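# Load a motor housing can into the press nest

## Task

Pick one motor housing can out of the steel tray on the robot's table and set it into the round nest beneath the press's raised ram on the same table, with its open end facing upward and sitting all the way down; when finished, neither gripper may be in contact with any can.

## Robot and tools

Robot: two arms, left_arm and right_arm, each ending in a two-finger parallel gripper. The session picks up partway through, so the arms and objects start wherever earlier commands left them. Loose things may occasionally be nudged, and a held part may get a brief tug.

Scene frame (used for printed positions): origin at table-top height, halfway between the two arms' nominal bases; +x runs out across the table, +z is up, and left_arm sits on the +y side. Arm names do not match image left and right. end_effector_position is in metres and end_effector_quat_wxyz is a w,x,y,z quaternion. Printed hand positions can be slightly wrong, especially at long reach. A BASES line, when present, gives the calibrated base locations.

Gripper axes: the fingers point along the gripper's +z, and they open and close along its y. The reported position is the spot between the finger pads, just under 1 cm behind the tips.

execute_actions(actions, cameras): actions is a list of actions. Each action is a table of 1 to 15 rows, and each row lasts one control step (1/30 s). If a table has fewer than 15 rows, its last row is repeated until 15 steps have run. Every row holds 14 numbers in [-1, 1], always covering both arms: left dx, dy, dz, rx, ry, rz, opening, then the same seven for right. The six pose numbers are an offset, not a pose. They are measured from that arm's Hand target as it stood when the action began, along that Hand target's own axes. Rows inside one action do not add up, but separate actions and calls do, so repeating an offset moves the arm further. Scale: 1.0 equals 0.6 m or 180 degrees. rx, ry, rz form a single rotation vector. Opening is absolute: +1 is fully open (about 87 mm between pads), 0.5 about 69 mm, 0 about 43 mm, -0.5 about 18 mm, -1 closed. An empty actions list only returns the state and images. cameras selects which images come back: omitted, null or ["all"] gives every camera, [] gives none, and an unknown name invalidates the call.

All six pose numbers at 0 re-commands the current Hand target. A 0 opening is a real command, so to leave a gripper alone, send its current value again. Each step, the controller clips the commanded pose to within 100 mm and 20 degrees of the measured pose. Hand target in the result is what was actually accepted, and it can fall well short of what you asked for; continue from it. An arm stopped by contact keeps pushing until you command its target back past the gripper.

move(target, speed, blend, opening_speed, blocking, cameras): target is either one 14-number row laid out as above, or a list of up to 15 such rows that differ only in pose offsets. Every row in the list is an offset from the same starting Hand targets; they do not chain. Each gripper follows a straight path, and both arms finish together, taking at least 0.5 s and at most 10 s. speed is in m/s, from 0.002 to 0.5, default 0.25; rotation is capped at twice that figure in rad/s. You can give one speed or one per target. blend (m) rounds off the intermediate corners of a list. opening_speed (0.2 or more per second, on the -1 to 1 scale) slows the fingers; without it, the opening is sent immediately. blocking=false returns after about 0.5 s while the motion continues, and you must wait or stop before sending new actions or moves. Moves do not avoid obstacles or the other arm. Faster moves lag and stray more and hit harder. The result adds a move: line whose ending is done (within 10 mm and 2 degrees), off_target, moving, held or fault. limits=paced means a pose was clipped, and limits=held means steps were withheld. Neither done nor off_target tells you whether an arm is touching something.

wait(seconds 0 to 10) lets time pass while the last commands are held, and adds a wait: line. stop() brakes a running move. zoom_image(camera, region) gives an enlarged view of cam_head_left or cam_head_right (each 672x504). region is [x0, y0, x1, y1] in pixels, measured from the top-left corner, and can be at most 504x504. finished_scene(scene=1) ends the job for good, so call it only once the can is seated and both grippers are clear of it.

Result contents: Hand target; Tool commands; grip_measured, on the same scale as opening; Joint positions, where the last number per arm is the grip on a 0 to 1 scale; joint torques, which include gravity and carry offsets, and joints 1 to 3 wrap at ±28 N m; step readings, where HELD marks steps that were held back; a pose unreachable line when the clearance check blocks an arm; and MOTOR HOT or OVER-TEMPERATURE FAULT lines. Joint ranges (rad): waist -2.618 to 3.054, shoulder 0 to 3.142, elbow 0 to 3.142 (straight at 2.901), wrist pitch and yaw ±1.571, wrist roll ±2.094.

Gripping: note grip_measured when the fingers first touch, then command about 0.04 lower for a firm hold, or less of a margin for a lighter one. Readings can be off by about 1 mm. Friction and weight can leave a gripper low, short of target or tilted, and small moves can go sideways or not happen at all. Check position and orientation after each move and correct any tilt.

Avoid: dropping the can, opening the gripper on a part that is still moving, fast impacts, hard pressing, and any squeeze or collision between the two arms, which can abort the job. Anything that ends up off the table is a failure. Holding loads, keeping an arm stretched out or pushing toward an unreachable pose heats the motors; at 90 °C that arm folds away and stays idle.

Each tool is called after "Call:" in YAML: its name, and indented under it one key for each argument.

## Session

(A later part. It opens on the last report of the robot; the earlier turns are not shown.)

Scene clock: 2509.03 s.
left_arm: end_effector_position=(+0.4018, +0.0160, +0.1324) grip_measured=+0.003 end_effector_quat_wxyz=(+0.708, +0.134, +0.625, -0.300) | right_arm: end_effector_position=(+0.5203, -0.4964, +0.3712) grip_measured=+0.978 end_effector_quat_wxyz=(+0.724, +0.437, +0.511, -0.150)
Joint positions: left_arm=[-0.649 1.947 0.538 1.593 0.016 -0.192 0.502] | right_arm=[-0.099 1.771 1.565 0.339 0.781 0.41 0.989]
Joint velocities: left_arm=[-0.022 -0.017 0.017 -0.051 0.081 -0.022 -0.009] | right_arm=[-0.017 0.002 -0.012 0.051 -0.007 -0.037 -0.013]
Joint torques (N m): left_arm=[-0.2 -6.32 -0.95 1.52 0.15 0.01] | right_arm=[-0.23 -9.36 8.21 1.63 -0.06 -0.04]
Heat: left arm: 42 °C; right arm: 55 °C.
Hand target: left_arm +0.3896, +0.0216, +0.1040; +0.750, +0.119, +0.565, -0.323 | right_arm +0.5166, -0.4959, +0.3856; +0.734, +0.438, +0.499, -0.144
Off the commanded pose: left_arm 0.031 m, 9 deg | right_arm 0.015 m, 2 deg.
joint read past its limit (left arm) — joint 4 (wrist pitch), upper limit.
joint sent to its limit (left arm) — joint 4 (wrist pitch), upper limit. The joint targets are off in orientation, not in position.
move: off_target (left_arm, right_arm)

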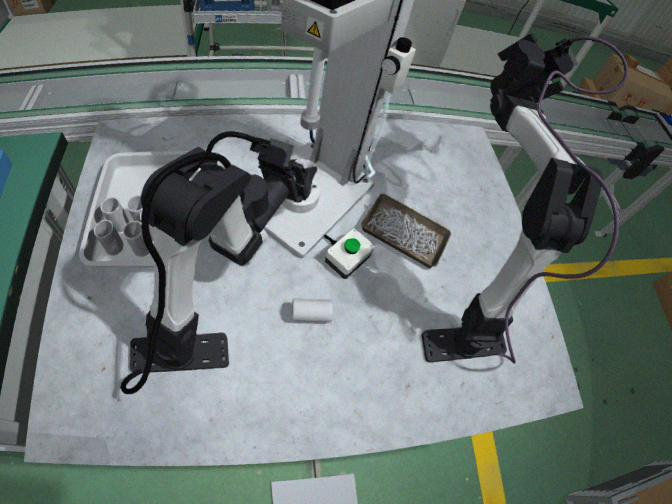

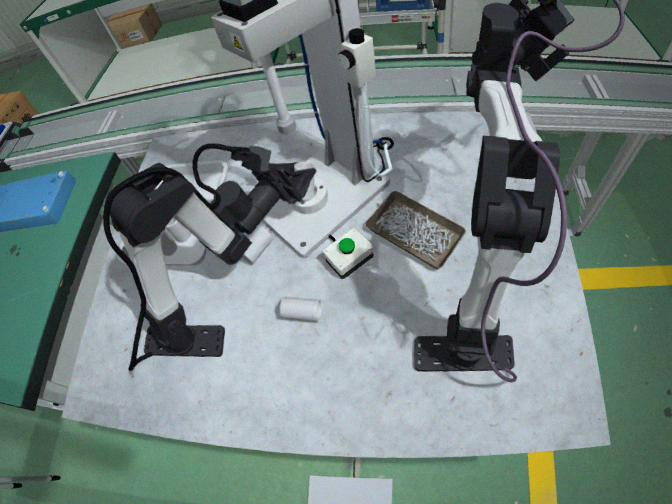

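Call:
wait:
  seconds: 0.2

Call:
zoom_image:
  camera: "cam_head_right"
  region: [280, 155, 335, 210]

Call:
zoom_image:
  camera: "cam_head_left"
  region: [310, 140, 390, 220]

Scene clock: 2523.03 s.
left_arm: end_effector_position=(+0.4018, +0.0160, +0.1324) grip_measured=+0.003 end_effector_quat_wxyz=(+0.708, +0.134, +0.625, -0.300) | right_arm: end_effector_position=(+0.5203, -0.4964, +0.3712) grip_measured=+0.978 end_effector_quat_wxyz=(+0.724, +0.437, +0.511, -0.150)
Joint positions: left_arm=[-0.649 1.947 0.538 1.593 0.016 -0.192 0.502] | right_arm=[-0.099 1.771 1.565 0.339 0.781 0.41 0.989]
Joint velocities: left_arm=[-0.012 0.002 -0.027 -0.037 -0.022 0.022 0.009] | right_arm=[0.002 0.002 0.007 0.037 -0.007 -0.037 -0.003]
Joint torques (N m): left_arm=[-0.32 -6.41 -1.01 1.54 0.15 -0.01] | right_arm=[-0.21 -9.36 8.21 1.63 -0.06 -0.04]
Heat: left arm: 41 °C; right arm: 55 °C.
Hand target: left_arm +0.3896, +0.0216, +0.1040; +0.750, +0.119, +0.565, -0.323 | right_arm +0.5166, -0.4959, +0.3856; +0.734, +0.438, +0.499, -0.144
Tool commands: left_gripper/opening=-0.035 right_gripper/opening=+1.0
Off the commanded pose: left_arm 0.031 m, 9 deg | right_arm 0.015 m, 2 deg.
joint read past its limit (left arm) — joint 4 (wrist pitch), upper limit.
wait: 0.20 s; at rest from the start

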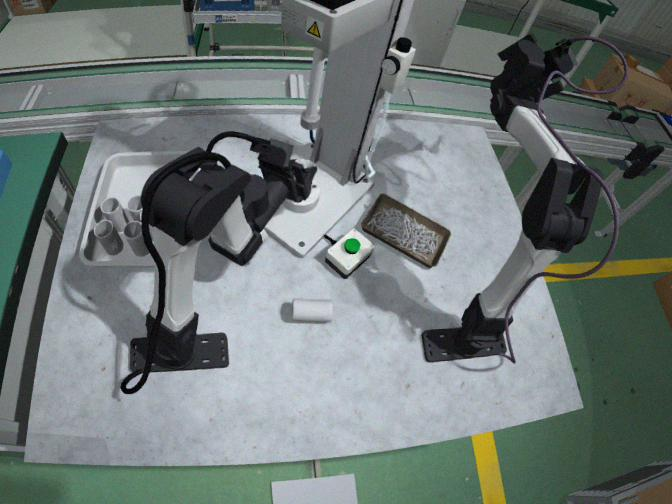

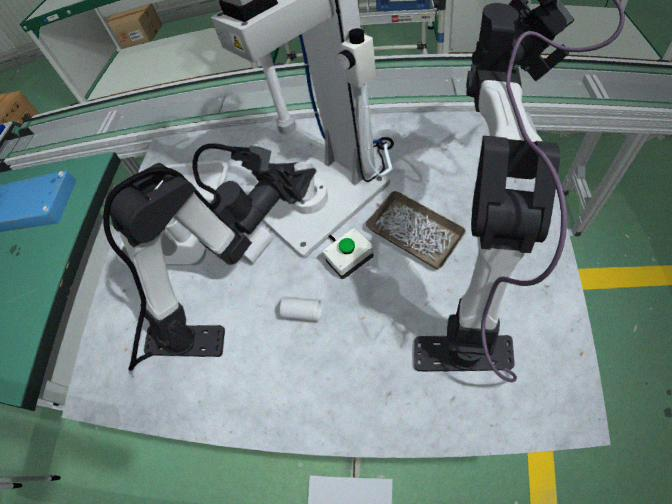

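Scaled by 9.164.

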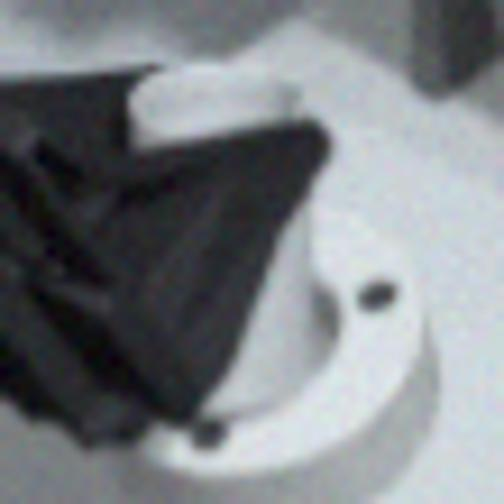

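Scaled by 6.300.

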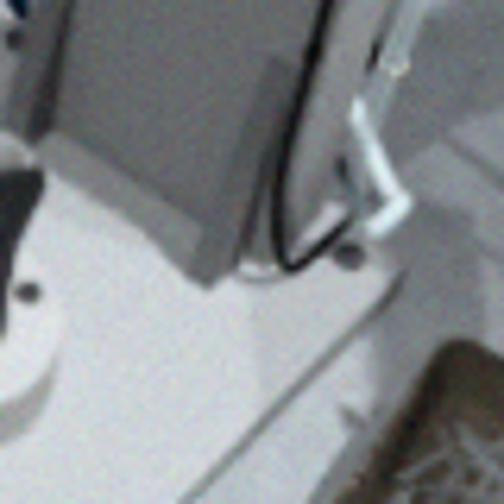

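Call:
move:
  target: [0.023,0.005,-0.008,0,0,0,-0.035,0,0,0,0,0,0,1]
  speed: 0.02
  cameras: []

Call:
wait:
  seconds: 0.2
  cameras: ["cam_head_right","cam_head_left"]

Call:
zoom_image:
  camera: "cam_head_right"
  region: [280, 155, 335, 210]

Call:
zoom_image:
  camera: "cam_head_left"
  region: [275, 150, 330, 205]

Scene clock: 2533.23 s.
left_arm: end_effector_position=(+0.4018, +0.0160, +0.1324) grip_measured=+0.003 end_effector_quat_wxyz=(+0.708, +0.134, +0.625, -0.300) | right_arm: end_effector_position=(+0.5203, -0.4964, +0.3712) grip_measured=+0.978 end_effector_quat_wxyz=(+0.724, +0.437, +0.511, -0.150)
Joint positions: left_arm=[-0.649 1.947 0.538 1.593 0.016 -0.192 0.502] | right_arm=[-0.099 1.771 1.565 0.339 0.781 0.41 0.989]
Joint velocities: left_arm=[-0.007 -0.002 0.007 -0.051 -0.022 0.007 -0.011] | right_arm=[-0.002 0.002 0.002 -0.051 -0.066 -0.081 -0.013]
Joint torques (N m): left_arm=[-0.18 -3.4 -1.13 1.5 0.17 0.02] | right_arm=[-0.23 -9.35 8.23 1.62 -0.06 -0.04]
Heat: left arm: 41 °C; right arm: 55 °C.
Hand target: left_arm +0.3898, +0.0218, +0.0890; +0.750, +0.119, +0.565, -0.323 | right_arm +0.5166, -0.4959, +0.3856; +0.734, +0.438, +0.499, -0.144
Off the commanded pose: left_arm 0.045 m, 9 deg | right_arm 0.015 m, 2 deg.
joint read past its limit (left arm) — joint 4 (wrist pitch), upper limit.
joint sent to its limit (left arm) — joint 4 (wrist pitch), upper limit. The joint targets are off in orientation, not in position.
move: off_target (left_arm, right_arm)
No camera images: "cameras" was empty.

Scene clock: 2533.43 s.
left_arm: end_effector_position=(+0.4018, +0.0160, +0.1324) grip_measured=+0.003 end_effector_quat_wxyz=(+0.708, +0.134, +0.625, -0.300) | right_arm: end_effector_position=(+0.5203, -0.4964, +0.3712) grip_measured=+0.978 end_effector_quat_wxyz=(+0.724, +0.437, +0.511, -0.150)
Joint positions: left_arm=[-0.649 1.947 0.538 1.593 0.016 -0.192 0.502] | right_arm=[-0.099 1.771 1.565 0.339 0.781 0.41 0.989]
Joint velocities: left_arm=[-0.027 0.007 0.007 -0.007 -0.051 -0.007 -0.001] | right_arm=[0.002 0.007 0.012 0.007 -0.022 -0.037 -0.003]
Joint torques (N m): left_arm=[-0.06 -3.43 -1.14 1.54 0.14 0.02] | right_arm=[-0.21 -9.36 8.21 1.63 -0.06 -0.04]
Heat: left arm: 41 °C; right arm: 55 °C.
Hand target: left_arm +0.3898, +0.0218, +0.0890; +0.750, +0.119, +0.565, -0.323 | right_arm +0.5166, -0.4959, +0.3856; +0.734, +0.438, +0.499, -0.144
Tool commands: left_gripper/opening=-0.035 right_gripper/opening=+1.0
Off the commanded pose: left_arm 0.045 m, 9 deg | right_arm 0.015 m, 2 deg.
joint read past its limit (left arm) — joint 4 (wrist pitch), upper limit.
wait: 0.20 s; at rest by 0.17 s

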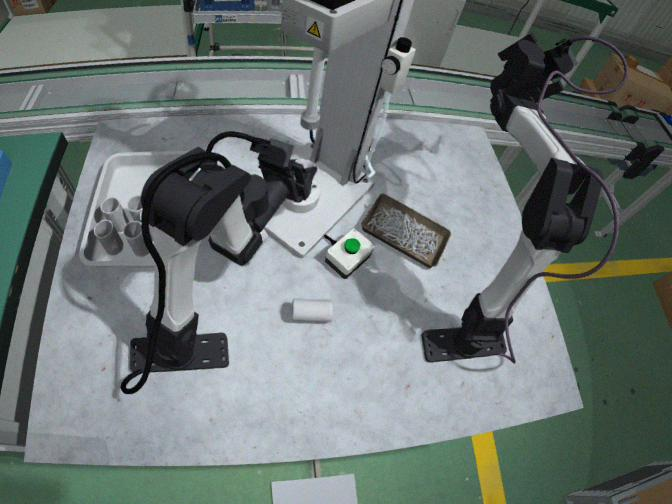

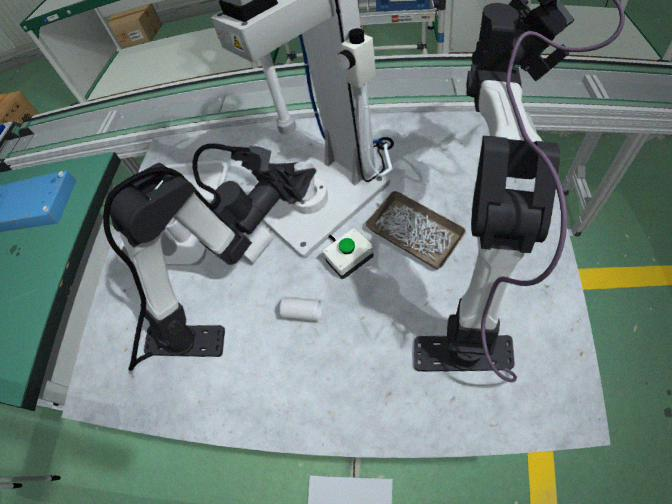

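Scaled by 9.164.

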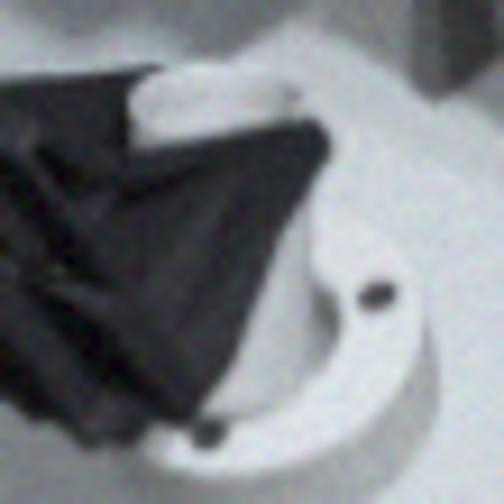

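Scaled by 9.164.

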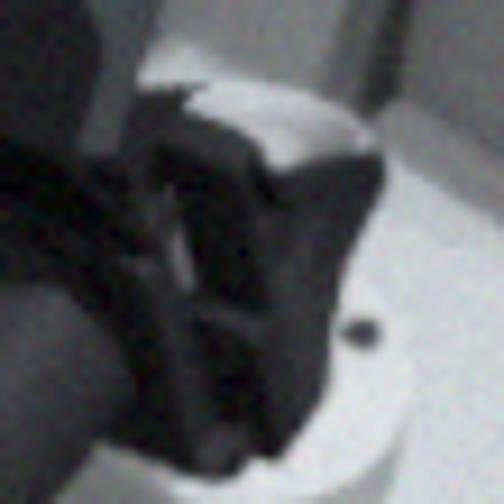

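Call:
move:
  target: [-0.02,-0.007,0.041,0,0,0,-0.035,0,0,0,0,0,0,1]
  speed: 0.02
  cameras: ["cam_head_right","cam_head_left"]

Call:
zoom_image:
  camera: "cam_head_right"
  region: [280, 155, 335, 210]

Scene clock: 2548.13 s.
left_arm: end_effector_position=(+0.4093, +0.0120, +0.1325) grip_measured=+0.003 end_effector_quat_wxyz=(+0.710, +0.129, +0.623, -0.302) | right_arm: end_effector_position=(+0.5203, -0.4964, +0.3712) grip_measured=+0.978 end_effector_quat_wxyz=(+0.724, +0.437, +0.511, -0.150)
Joint positions: left_arm=[-0.649 1.974 0.573 1.593 0.009 -0.2 0.502] | right_arm=[-0.099 1.771 1.565 0.339 0.781 0.41 0.989]
Joint velocities: left_arm=[-0.022 0.012 0.007 0.007 -0.037 -0.007 0.004] | right_arm=[0.007 -0.007 -0.017 0.037 -0.007 0.051 -0.008]
Joint torques (N m): left_arm=[-0.8 -4.66 2.14 1.51 0.14 0.09] | right_arm=[-0.23 -9.36 8.21 1.63 -0.06 -0.04]
Heat: left arm: 41 °C; right arm: 55 °C.
Hand target: left_arm +0.4044, +0.0094, +0.1087; +0.750, +0.119, +0.565, -0.323 | right_arm +0.5166, -0.4959, +0.3856; +0.734, +0.438, +0.499, -0.144
Off the commanded pose: left_arm 0.024 m, 8 deg | right_arm 0.015 m, 2 deg.
joint read past its limit (left arm) — joint 4 (wrist pitch), upper limit.
joint sent to its limit (left arm) — joint 4 (wrist pitch), upper limit. The joint targets are off in orientation, not in position.
move: off_target (left_arm, right_arm)

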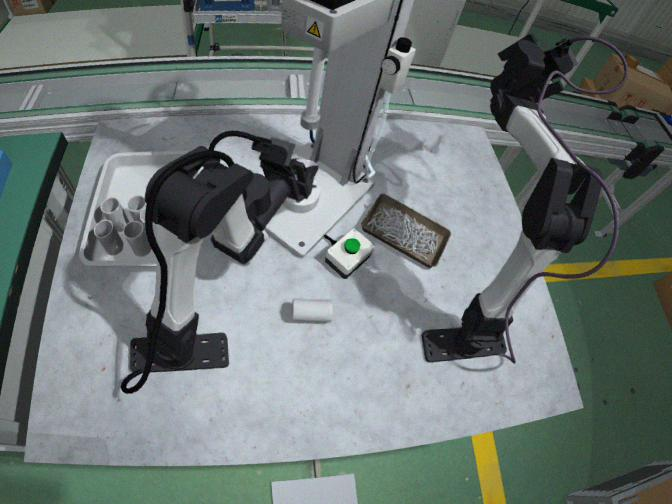

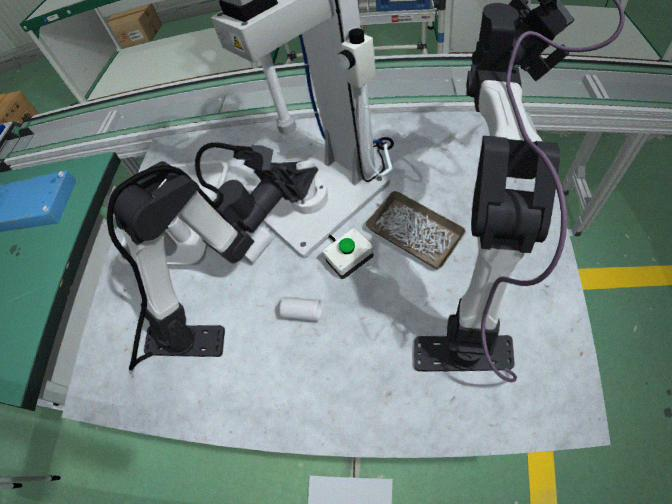

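Scaled by 9.164.

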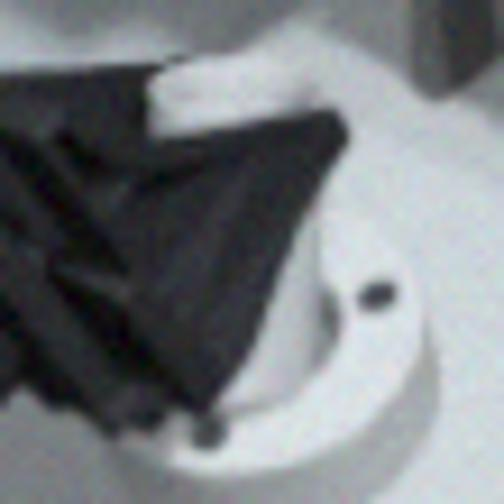

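Call:
zoom_image:
  camera: "cam_head_left"
  region: [285, 150, 325, 190]

Call:
zoom_image:
  camera: "cam_head_right"
  region: [285, 155, 325, 195]

Scaled by 12.600.

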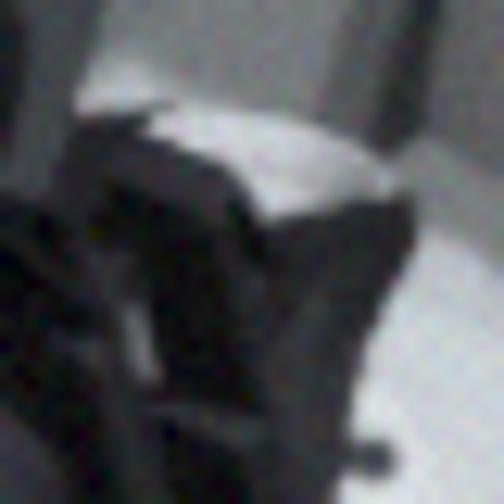

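Scaled by 12.600.

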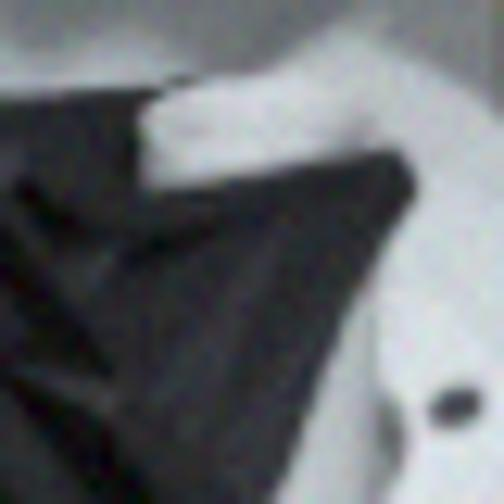

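Call:
move:
  target: [0.0,-0.012,-0.006,0,0,0.03,-0.035,0,0,0,0,0,0,1]
  speed: 0.02
  cameras: ["cam_head_right","cam_head_left"]

Call:
zoom_image:
  camera: "cam_head_right"
  region: [280, 155, 335, 210]

Call:
zoom_image:
  camera: "cam_head_left"
  region: [275, 150, 330, 205]

Scene clock: 2575.53 s.
left_arm: end_effector_position=(+0.4082, +0.0101, +0.1322) grip_measured=+0.003 end_effector_quat_wxyz=(+0.724, +0.142, +0.620, -0.268) | right_arm: end_effector_position=(+0.5203, -0.4964, +0.3712) grip_measured=+0.978 end_effector_quat_wxyz=(+0.724, +0.437, +0.511, -0.150)
Joint positions: left_arm=[-0.681 1.974 0.574 1.593 -0.047 -0.12 0.502] | right_arm=[-0.099 1.771 1.565 0.339 0.781 0.41 0.989]
Joint velocities: left_arm=[0.002 -0.027 -0.012 -0.037 0.095 -0.022 -0.001] | right_arm=[-0.002 -0.012 -0.002 -0.051 -0.066 0.007 0.003]
Joint torques (N m): left_arm=[-1.5 -5.93 1.03 1.49 0.23 0.24] | right_arm=[-0.23 -9.36 8.21 1.63 -0.06 -0.04]
Heat: left arm: 41 °C; right arm: 55 °C.
Hand target: left_arm +0.3972, +0.0056, +0.1090; +0.764, +0.145, +0.559, -0.288 | right_arm +0.5166, -0.4959, +0.3856; +0.734, +0.438, +0.499, -0.144
Off the commanded pose: left_arm 0.026 m, 9 deg | right_arm 0.015 m, 2 deg.
joint read past its limit (left arm) — joint 4 (wrist pitch), upper limit.
joint sent to its limit (left arm) — joint 4 (wrist pitch), upper limit. The joint targets are off in orientation, not in position.
move: off_target (left_arm, right_arm)

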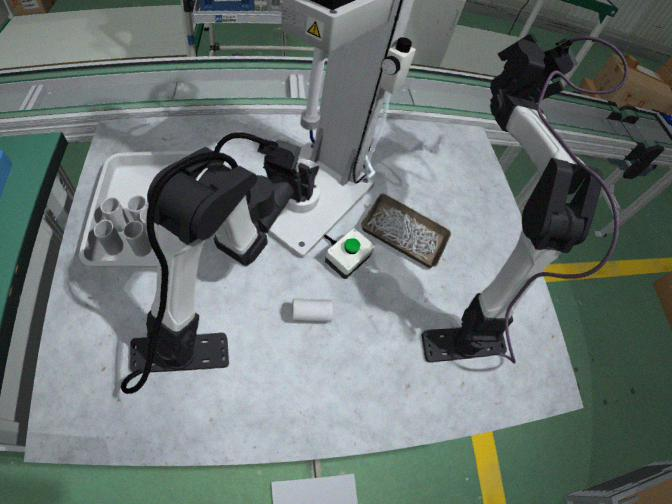

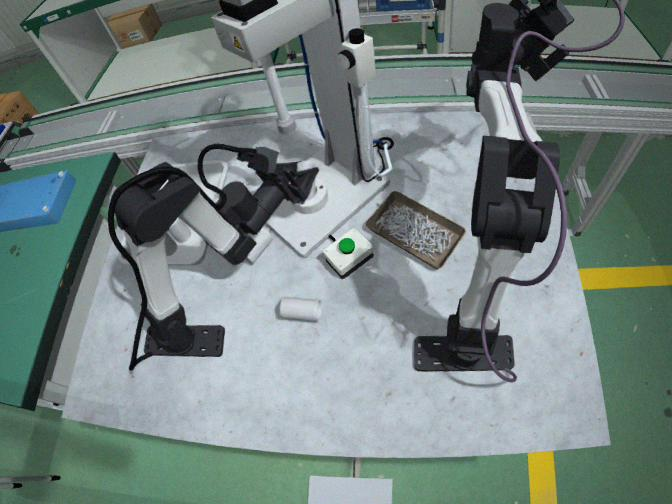

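Scaled by 9.164.

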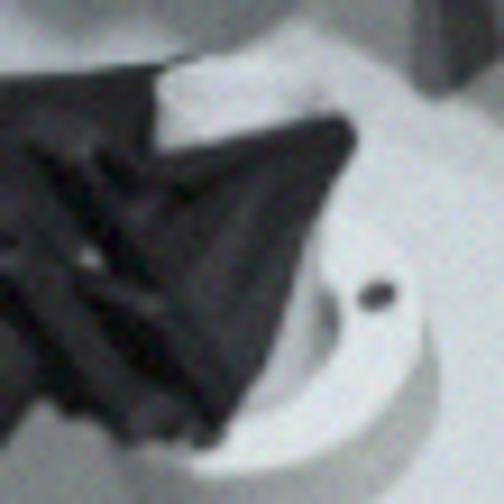

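Scaled by 9.164.

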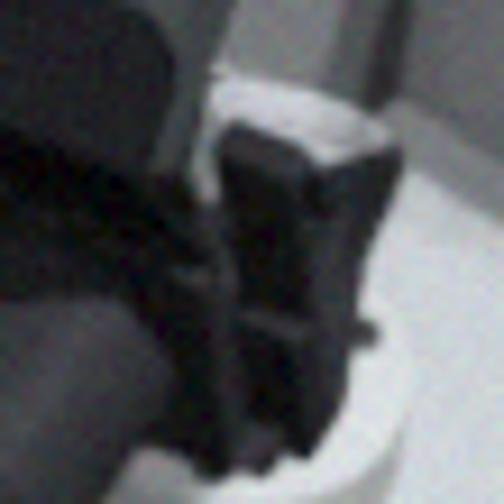

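Call:
move:
  target: [0.0,-0.010,-0.006,0,0,0.04,-0.035,0,0,0,0,0,0,1]
  speed: 0.02
  cameras: ["cam_head_right","cam_head_left"]

Call:
zoom_image:
  camera: "cam_head_right"
  region: [280, 155, 335, 210]

Call:
zoom_image:
  camera: "cam_head_left"
  region: [275, 150, 330, 205]

Scene clock: 2585.77 s.
left_arm: end_effector_position=(+0.4054, +0.0071, +0.1322) grip_measured=+0.003 end_effector_quat_wxyz=(+0.740, +0.176, +0.611, -0.220) | right_arm: end_effector_position=(+0.5203, -0.4964, +0.3712) grip_measured=+0.978 end_effector_quat_wxyz=(+0.724, +0.437, +0.511, -0.150)
Joint positions: left_arm=[-0.719 1.973 0.574 1.593 -0.096 0.01 0.502] | right_arm=[-0.099 1.771 1.565 0.339 0.781 0.41 0.989]
Joint velocities: left_arm=[-0.002 -0.017 -0.002 -0.022 -0.051 -0.095 0.009] | right_arm=[-0.002 -0.002 -0.002 0.007 -0.066 0.007 -0.003]
Joint torques (N m): left_arm=[-1.61 -6.48 0.18 1.52 0.3 0.16] | right_arm=[-0.23 -9.36 8.21 1.63 -0.06 -0.04]
Heat: left arm: 41 °C; right arm: 55 °C.
Hand target: left_arm +0.3908, +0.0025, +0.1086; +0.780, +0.179, +0.549, -0.240 | right_arm +0.5166, -0.4959, +0.3856; +0.734, +0.438, +0.499, -0.144
Off the commanded pose: left_arm 0.028 m, 9 deg | right_arm 0.015 m, 2 deg.
joint read past its limit (left arm) — joint 4 (wrist pitch), upper limit.
joint sent to its limit (left arm) — joint 4 (wrist pitch), upper limit. The joint targets are off in orientation, not in position.
move: off_target (left_arm, right_arm)

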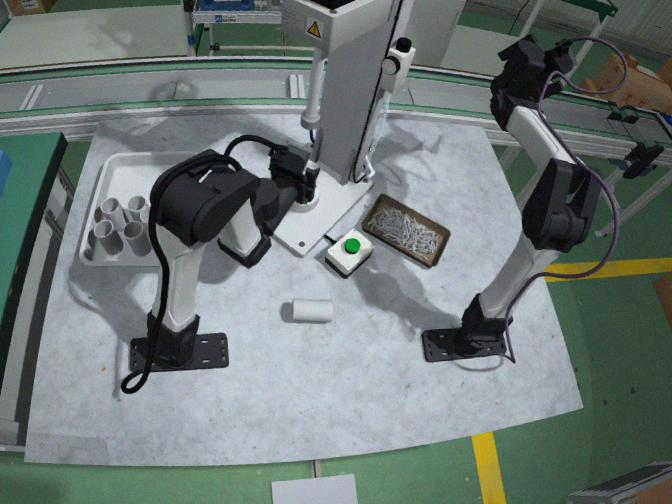

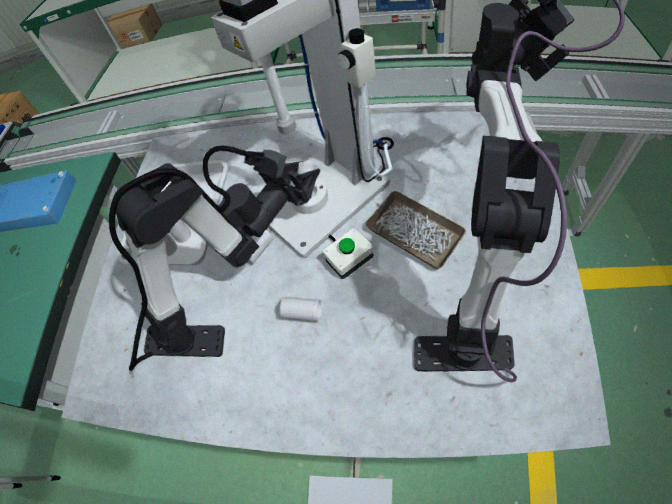

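Scaled by 9.164.

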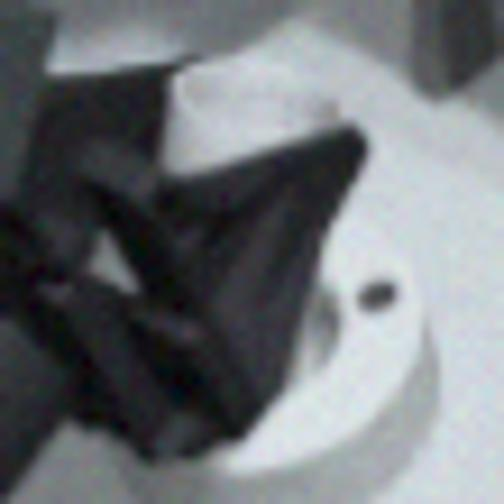

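Scaled by 9.164.

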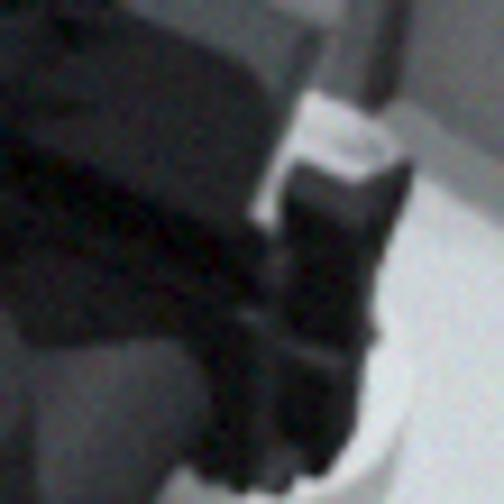

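Call:
zoom_image:
  camera: "cam_head_left"
  region: [240, 90, 380, 230]

Call:
zoom_image:
  camera: "cam_head_right"
  region: [240, 90, 380, 230]

Scaled by 3.600.

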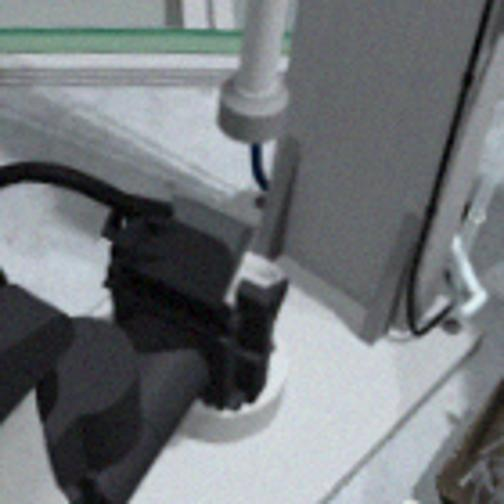

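Scaled by 3.600.

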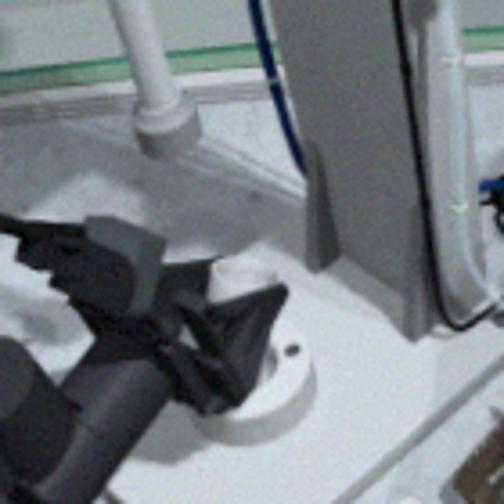

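Call:
move:
  target: [-0.004,0.02,0.03,0,0,-0.065,-0.035,0,0,0,0,0,0,1]
  speed: 0.02
  cameras: ["cam_head_right","cam_head_left"]

Call:
zoom_image:
  camera: "cam_head_right"
  region: [270, 110, 350, 220]

Call:
zoom_image:
  camera: "cam_head_left"
  region: [270, 110, 350, 220]

Scene clock: 2618.67 s.
left_arm: end_effector_position=(+0.4133, +0.0080, +0.1304) grip_measured=+0.003 end_effector_quat_wxyz=(+0.718, +0.134, +0.621, -0.284) | right_arm: end_effector_position=(+0.5203, -0.4964, +0.3712) grip_measured=+0.978 end_effector_quat_wxyz=(+0.724, +0.437, +0.511, -0.150)
Joint positions: left_arm=[-0.667 1.995 0.596 1.593 -0.025 -0.159 0.502] | right_arm=[-0.099 1.771 1.565 0.339 0.781 0.41 0.989]
Joint velocities: left_arm=[-0.002 -0.017 0.002 -0.081 -0.022 -0.007 -0.004] | right_arm=[0.002 -0.002 -0.007 -0.022 0.066 -0.022 -0.003]
Joint torques (N m): left_arm=[0.13 -5.81 3.52 1.53 0.33 -0.23] | right_arm=[-0.23 -9.36 8.21 1.63 -0.06 -0.04]
Heat: left arm: 41 °C; right arm: 55 °C.
Hand target: left_arm +0.4108, +0.0035, +0.1166; +0.752, +0.124, +0.564, -0.317 | right_arm +0.5166, -0.4959, +0.3856; +0.734, +0.438, +0.499, -0.144
Off the commanded pose: left_arm 0.015 m, 9 deg | right_arm 0.015 m, 2 deg.
joint read past its limit (left arm) — joint 4 (wrist pitch), upper limit.
joint sent to its limit (left arm) — joint 4 (wrist pitch), upper limit. The joint targets are off in orientation, not in position.
move: off_target (left_arm, right_arm)

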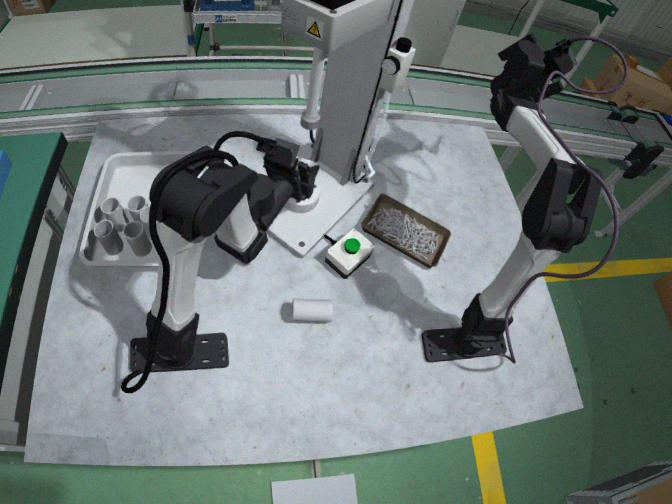

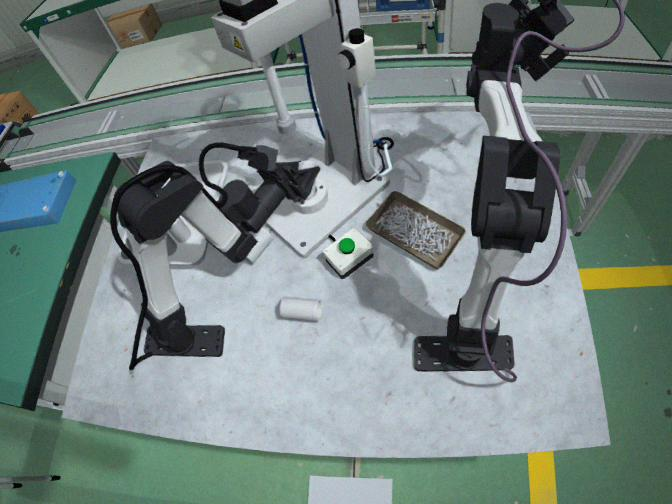

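Scaled by 4.582.

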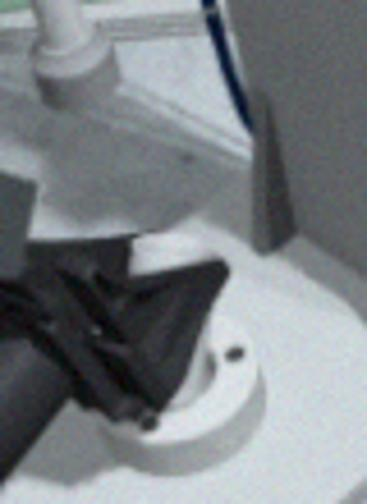

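Scaled by 4.582.

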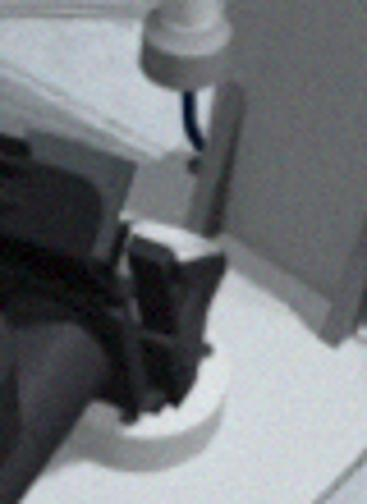

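Call:
move:
  target:
    - [0.012,0,-0.032,0,0,0,-0.035,0,0,0,0,0,0,1]
    - [0.012,-0.02,-0.032,0,0,0,-0.035,0,0,0,0,0,0,1]
  speed: 0.02
  cameras: ["cam_head_right","cam_head_left"]

Call:
zoom_image:
  camera: "cam_head_right"
  region: [280, 155, 335, 210]

Scene clock: 2630.03 s.
left_arm: end_effector_position=(+0.4106, +0.0101, +0.1297) grip_measured=+0.003 end_effector_quat_wxyz=(+0.719, +0.123, +0.626, -0.276) | right_arm: end_effector_position=(+0.5203, -0.4964, +0.3712) grip_measured=+0.978 end_effector_quat_wxyz=(+0.724, +0.437, +0.511, -0.150)
Joint positions: left_arm=[-0.682 1.986 0.581 1.593 -0.068 -0.16 0.502] | right_arm=[-0.099 1.771 1.565 0.339 0.781 0.41 0.989]
Joint velocities: left_arm=[0.007 0.002 0.007 -0.051 0.051 -0.022 -0.006] | right_arm=[-0.002 -0.007 -0.002 0.022 -0.007 -0.066 -0.024]
Joint torques (N m): left_arm=[-2.24 -7.43 -0.7 1.5 0.39 -0.19] | right_arm=[-0.23 -9.36 8.21 1.63 -0.06 -0.04]
Heat: left arm: 41 °C; right arm: 55 °C.
Hand target: left_arm +0.3898, +0.0021, +0.1059; +0.752, +0.123, +0.565, -0.318 | right_arm +0.5166, -0.4959, +0.3856; +0.734, +0.438, +0.499, -0.144
Off the commanded pose: left_arm 0.033 m, 9 deg | right_arm 0.015 m, 2 deg.
joint read past its limit (left arm) — joint 4 (wrist pitch), upper limit.
joint sent to its limit (left arm) — joint 4 (wrist pitch), upper limit. The joint targets are off in orientation, not in position.
move: off_target (left_arm, right_arm)

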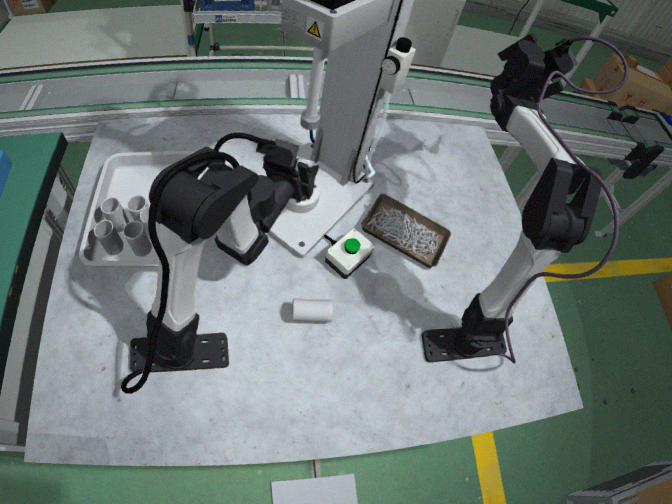

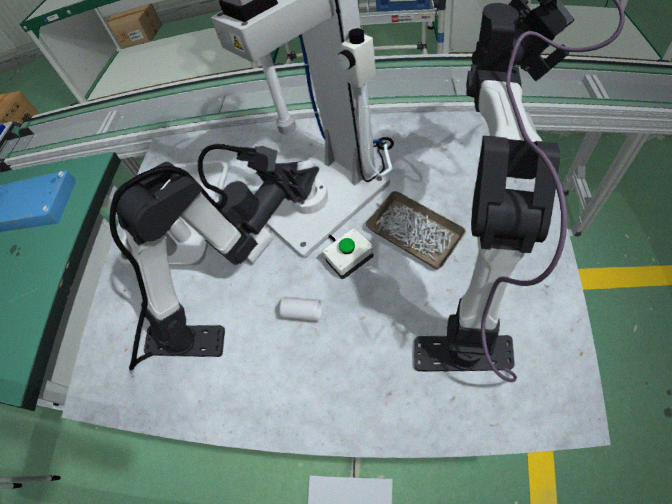

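Scaled by 9.164.

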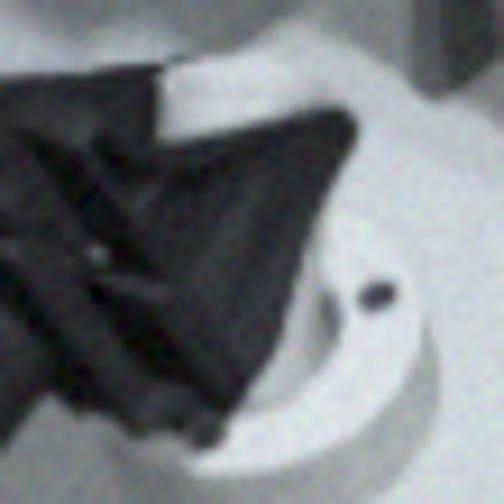

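Call:
move:
  target: [-0.014,0.003,-0.02,0,0,0,-0.035,0,0,0,0,0,0,1]
  speed: 0.02
  cameras: ["cam_head_right","cam_head_left"]

Call:
zoom_image:
  camera: "cam_head_right"
  region: [280, 155, 335, 210]

Scene clock: 2638.47 s.
left_arm: end_effector_position=(+0.3980, +0.0174, +0.1346) grip_measured=+0.003 end_effector_quat_wxyz=(+0.718, +0.125, +0.626, -0.278) | right_arm: end_effector_position=(+0.5203, -0.4964, +0.3712) grip_measured=+0.978 end_effector_quat_wxyz=(+0.724, +0.437, +0.511, -0.150)
Joint positions: left_arm=[-0.684 1.928 0.522 1.593 -0.064 -0.16 0.502] | right_arm=[-0.099 1.771 1.565 0.339 0.781 0.41 0.989]
Joint velocities: left_arm=[-0.002 -0.002 -0.007 0.095 -0.022 -0.022 -0.001] | right_arm=[-0.002 -0.007 -0.002 0.007 -0.037 -0.022 -0.018]
Joint torques (N m): left_arm=[-1.5 -6.58 -0.44 1.53 0.36 -0.18] | right_arm=[-0.23 -9.36 8.21 1.62 -0.06 -0.04]
Heat: left arm: 40 °C; right arm: 55 °C.
Hand target: left_arm +0.3803, +0.0126, +0.1098; +0.752, +0.123, +0.565, -0.317 | right_arm +0.5166, -0.4959, +0.3856; +0.734, +0.438, +0.499, -0.144
Off the commanded pose: left_arm 0.031 m, 9 deg | right_arm 0.015 m, 2 deg.
joint read past its limit (left arm) — joint 4 (wrist pitch), upper limit.
joint sent to its limit (left arm) — joint 4 (wrist pitch), upper limit. The joint targets are off in orientation, not in position.
move: off_target (left_arm, right_arm)

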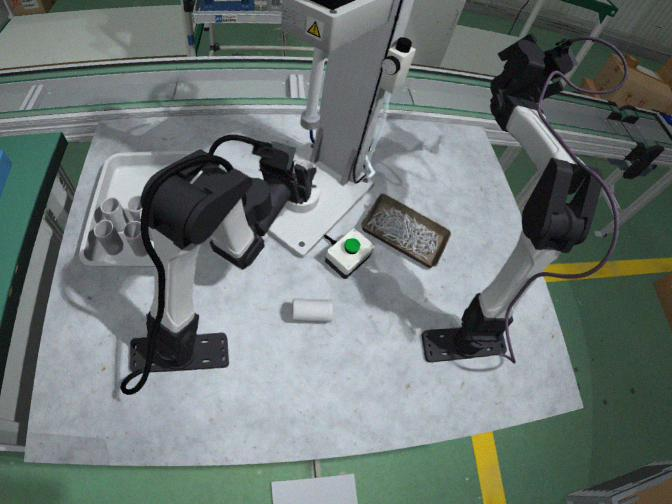

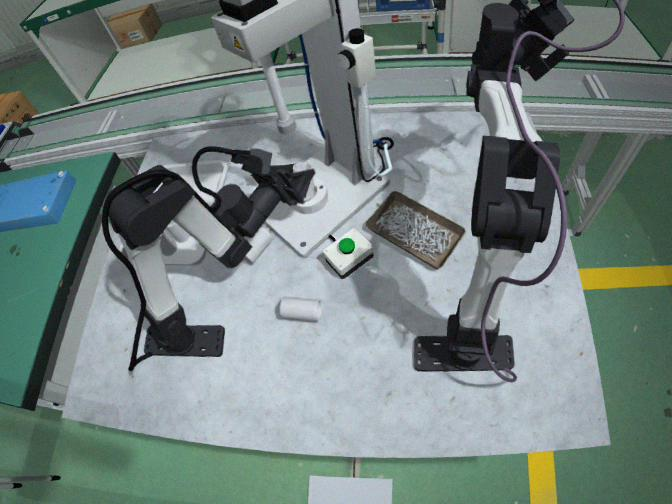

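Scaled by 9.164.

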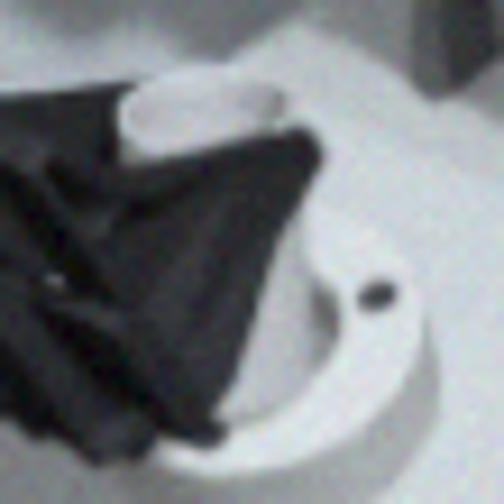

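Call:
move:
  target: [-0.046,0.012,0.031,0,0,0,-0.035,0,0,0,0,0,0,1]
  speed: 0.03
  cameras: ["cam_head_right","cam_head_left"]

Call:
zoom_image:
  camera: "cam_head_right"
  region: [280, 155, 335, 210]

Call:
zoom_image:
  camera: "cam_head_left"
  region: [275, 150, 330, 205]

Scene clock: 2652.10 s.
left_arm: end_effector_position=(+0.3973, +0.0168, +0.1379) grip_measured=+0.003 end_effector_quat_wxyz=(+0.715, +0.137, +0.621, -0.292) | right_arm: end_effector_position=(+0.5203, -0.4964, +0.3712) grip_measured=+0.978 end_effector_quat_wxyz=(+0.724, +0.437, +0.511, -0.150)
Joint positions: left_arm=[-0.664 1.921 0.522 1.593 -0.007 -0.169 0.502] | right_arm=[-0.099 1.771 1.565 0.339 0.781 0.41 0.989]
Joint velocities: left_arm=[-0.012 -0.017 0.017 -0.022 -0.007 0.007 -0.013] | right_arm=[0.002 0.007 -0.007 -0.007 0.066 0.051 -0.013]
Joint torques (N m): left_arm=[0.59 -9.62 2.63 1.5 0.22 -0.09] | right_arm=[-0.23 -9.36 8.21 1.63 -0.06 -0.04]
Heat: left arm: 40 °C; right arm: 55 °C.
Hand target: left_arm +0.3947, +0.0173, +0.1403; +0.752, +0.124, +0.564, -0.317 | right_arm +0.5166, -0.4959, +0.3856; +0.734, +0.438, +0.499, -0.144
Off the commanded pose: left_arm 0.004 m, 8 deg | right_arm 0.015 m, 2 deg.
joint read past its limit (left arm) — joint 4 (wrist pitch), upper limit.
joint sent to its limit (left arm) — joint 4 (wrist pitch), upper limit. The joint targets are off in orientation, not in position.
move: off_target (left_arm, right_arm)

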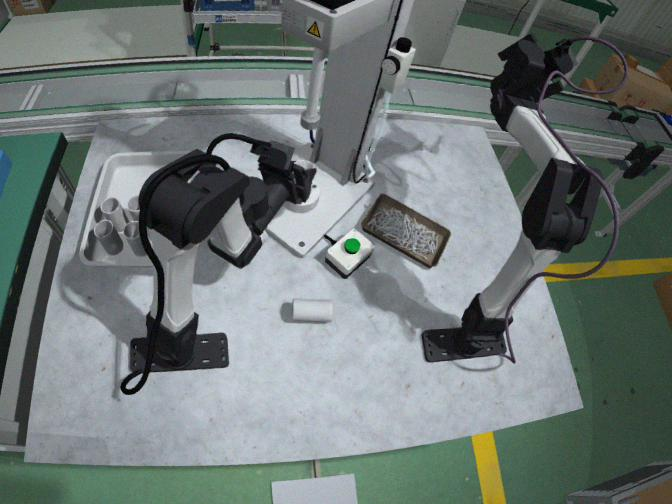

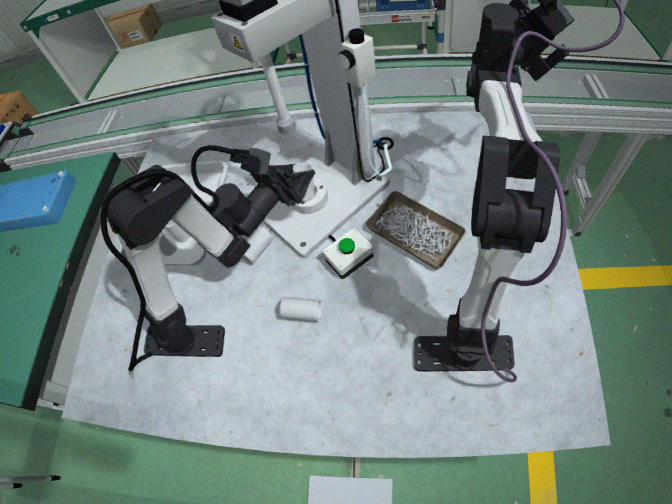

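Scaled by 9.164.

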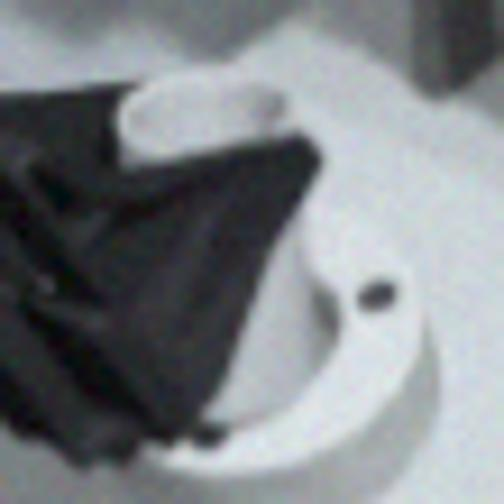

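Scaled by 9.164.

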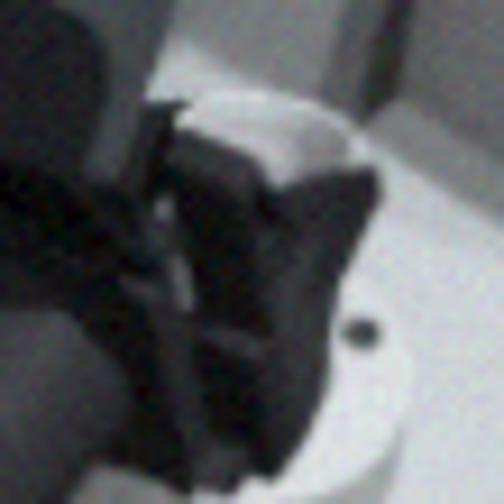

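Call:
move:
  target: [0,0,0,0,0,0,0.03,0,0,0,0,0,0,1]
  opening_speed: 0.2
  cameras: ["cam_head_right","cam_head_left"]

Call:
zoom_image:
  camera: "cam_head_right"
  region: [280, 155, 335, 210]

Call:
zoom_image:
  camera: "cam_head_left"
  region: [275, 150, 330, 205]

Scene clock: 2655.70 s.
left_arm: end_effector_position=(+0.3971, +0.0165, +0.1374) grip_measured=+0.030 end_effector_quat_wxyz=(+0.714, +0.137, +0.621, -0.292) | right_arm: end_effector_position=(+0.5203, -0.4964, +0.3712) grip_measured=+0.978 end_effector_quat_wxyz=(+0.724, +0.437, +0.511, -0.150)
Joint positions: left_arm=[-0.664 1.921 0.522 1.591 -0.005 -0.17 0.515] | right_arm=[-0.099 1.771 1.565 0.339 0.781 0.41 0.989]
Joint velocities: left_arm=[-0.007 -0.007 -0.022 -0.051 0.051 -0.051 -0.004] | right_arm=[-0.002 -0.012 0.012 0.022 -0.037 -0.051 0.013]
Joint torques (N m): left_arm=[0.57 -9.51 2.63 1.5 0.25 -0.09] | right_arm=[-0.23 -9.36 8.21 1.63 -0.06 -0.03]
Heat: left arm: 40 °C; right arm: 55 °C.
Hand target: left_arm +0.3946, +0.0173, +0.1404; +0.752, +0.124, +0.564, -0.317 | right_arm +0.5166, -0.4959, +0.3856; +0.734, +0.438, +0.499, -0.144
Off the commanded pose: left_arm 0.004 m, 9 deg | right_arm 0.015 m, 2 deg.
joint read past its limit (left arm) — joint 4 (wrist pitch), upper limit.
joint sent to its limit (left arm) — joint 4 (wrist pitch), upper limit. The joint targets are off in orientation, not in position.
move: off_target (left_arm, right_arm)

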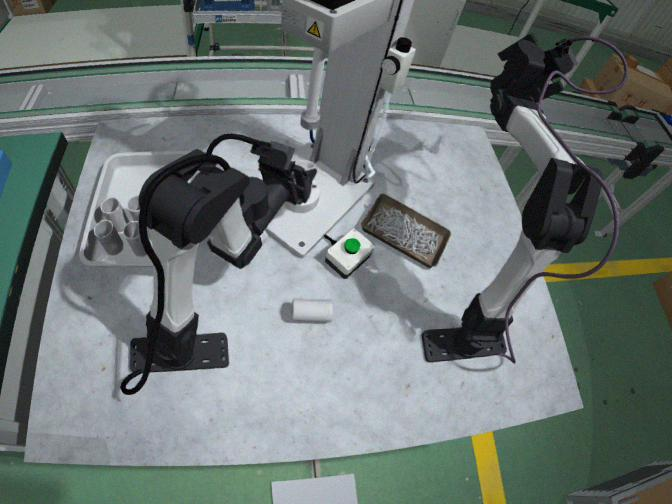

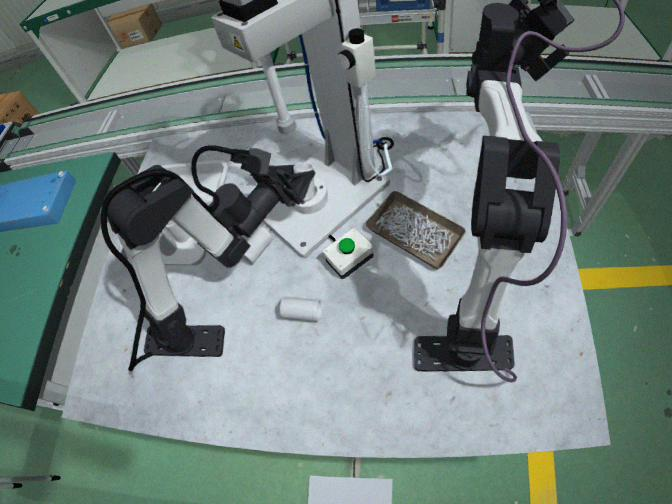

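Scaled by 9.164.

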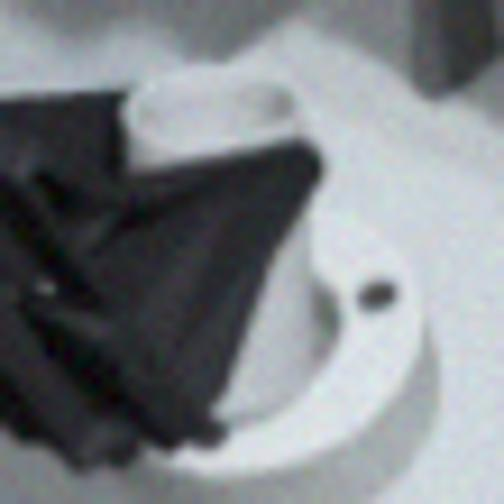

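Scaled by 9.164.

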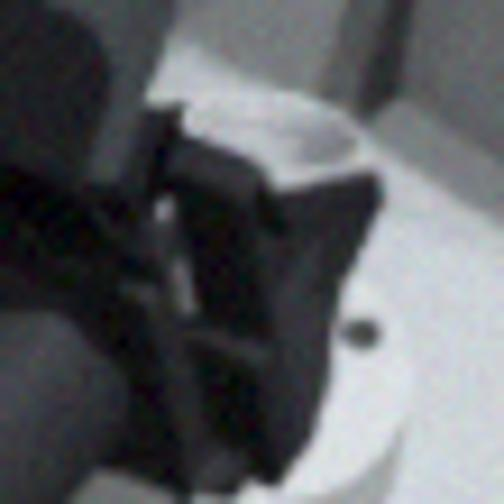

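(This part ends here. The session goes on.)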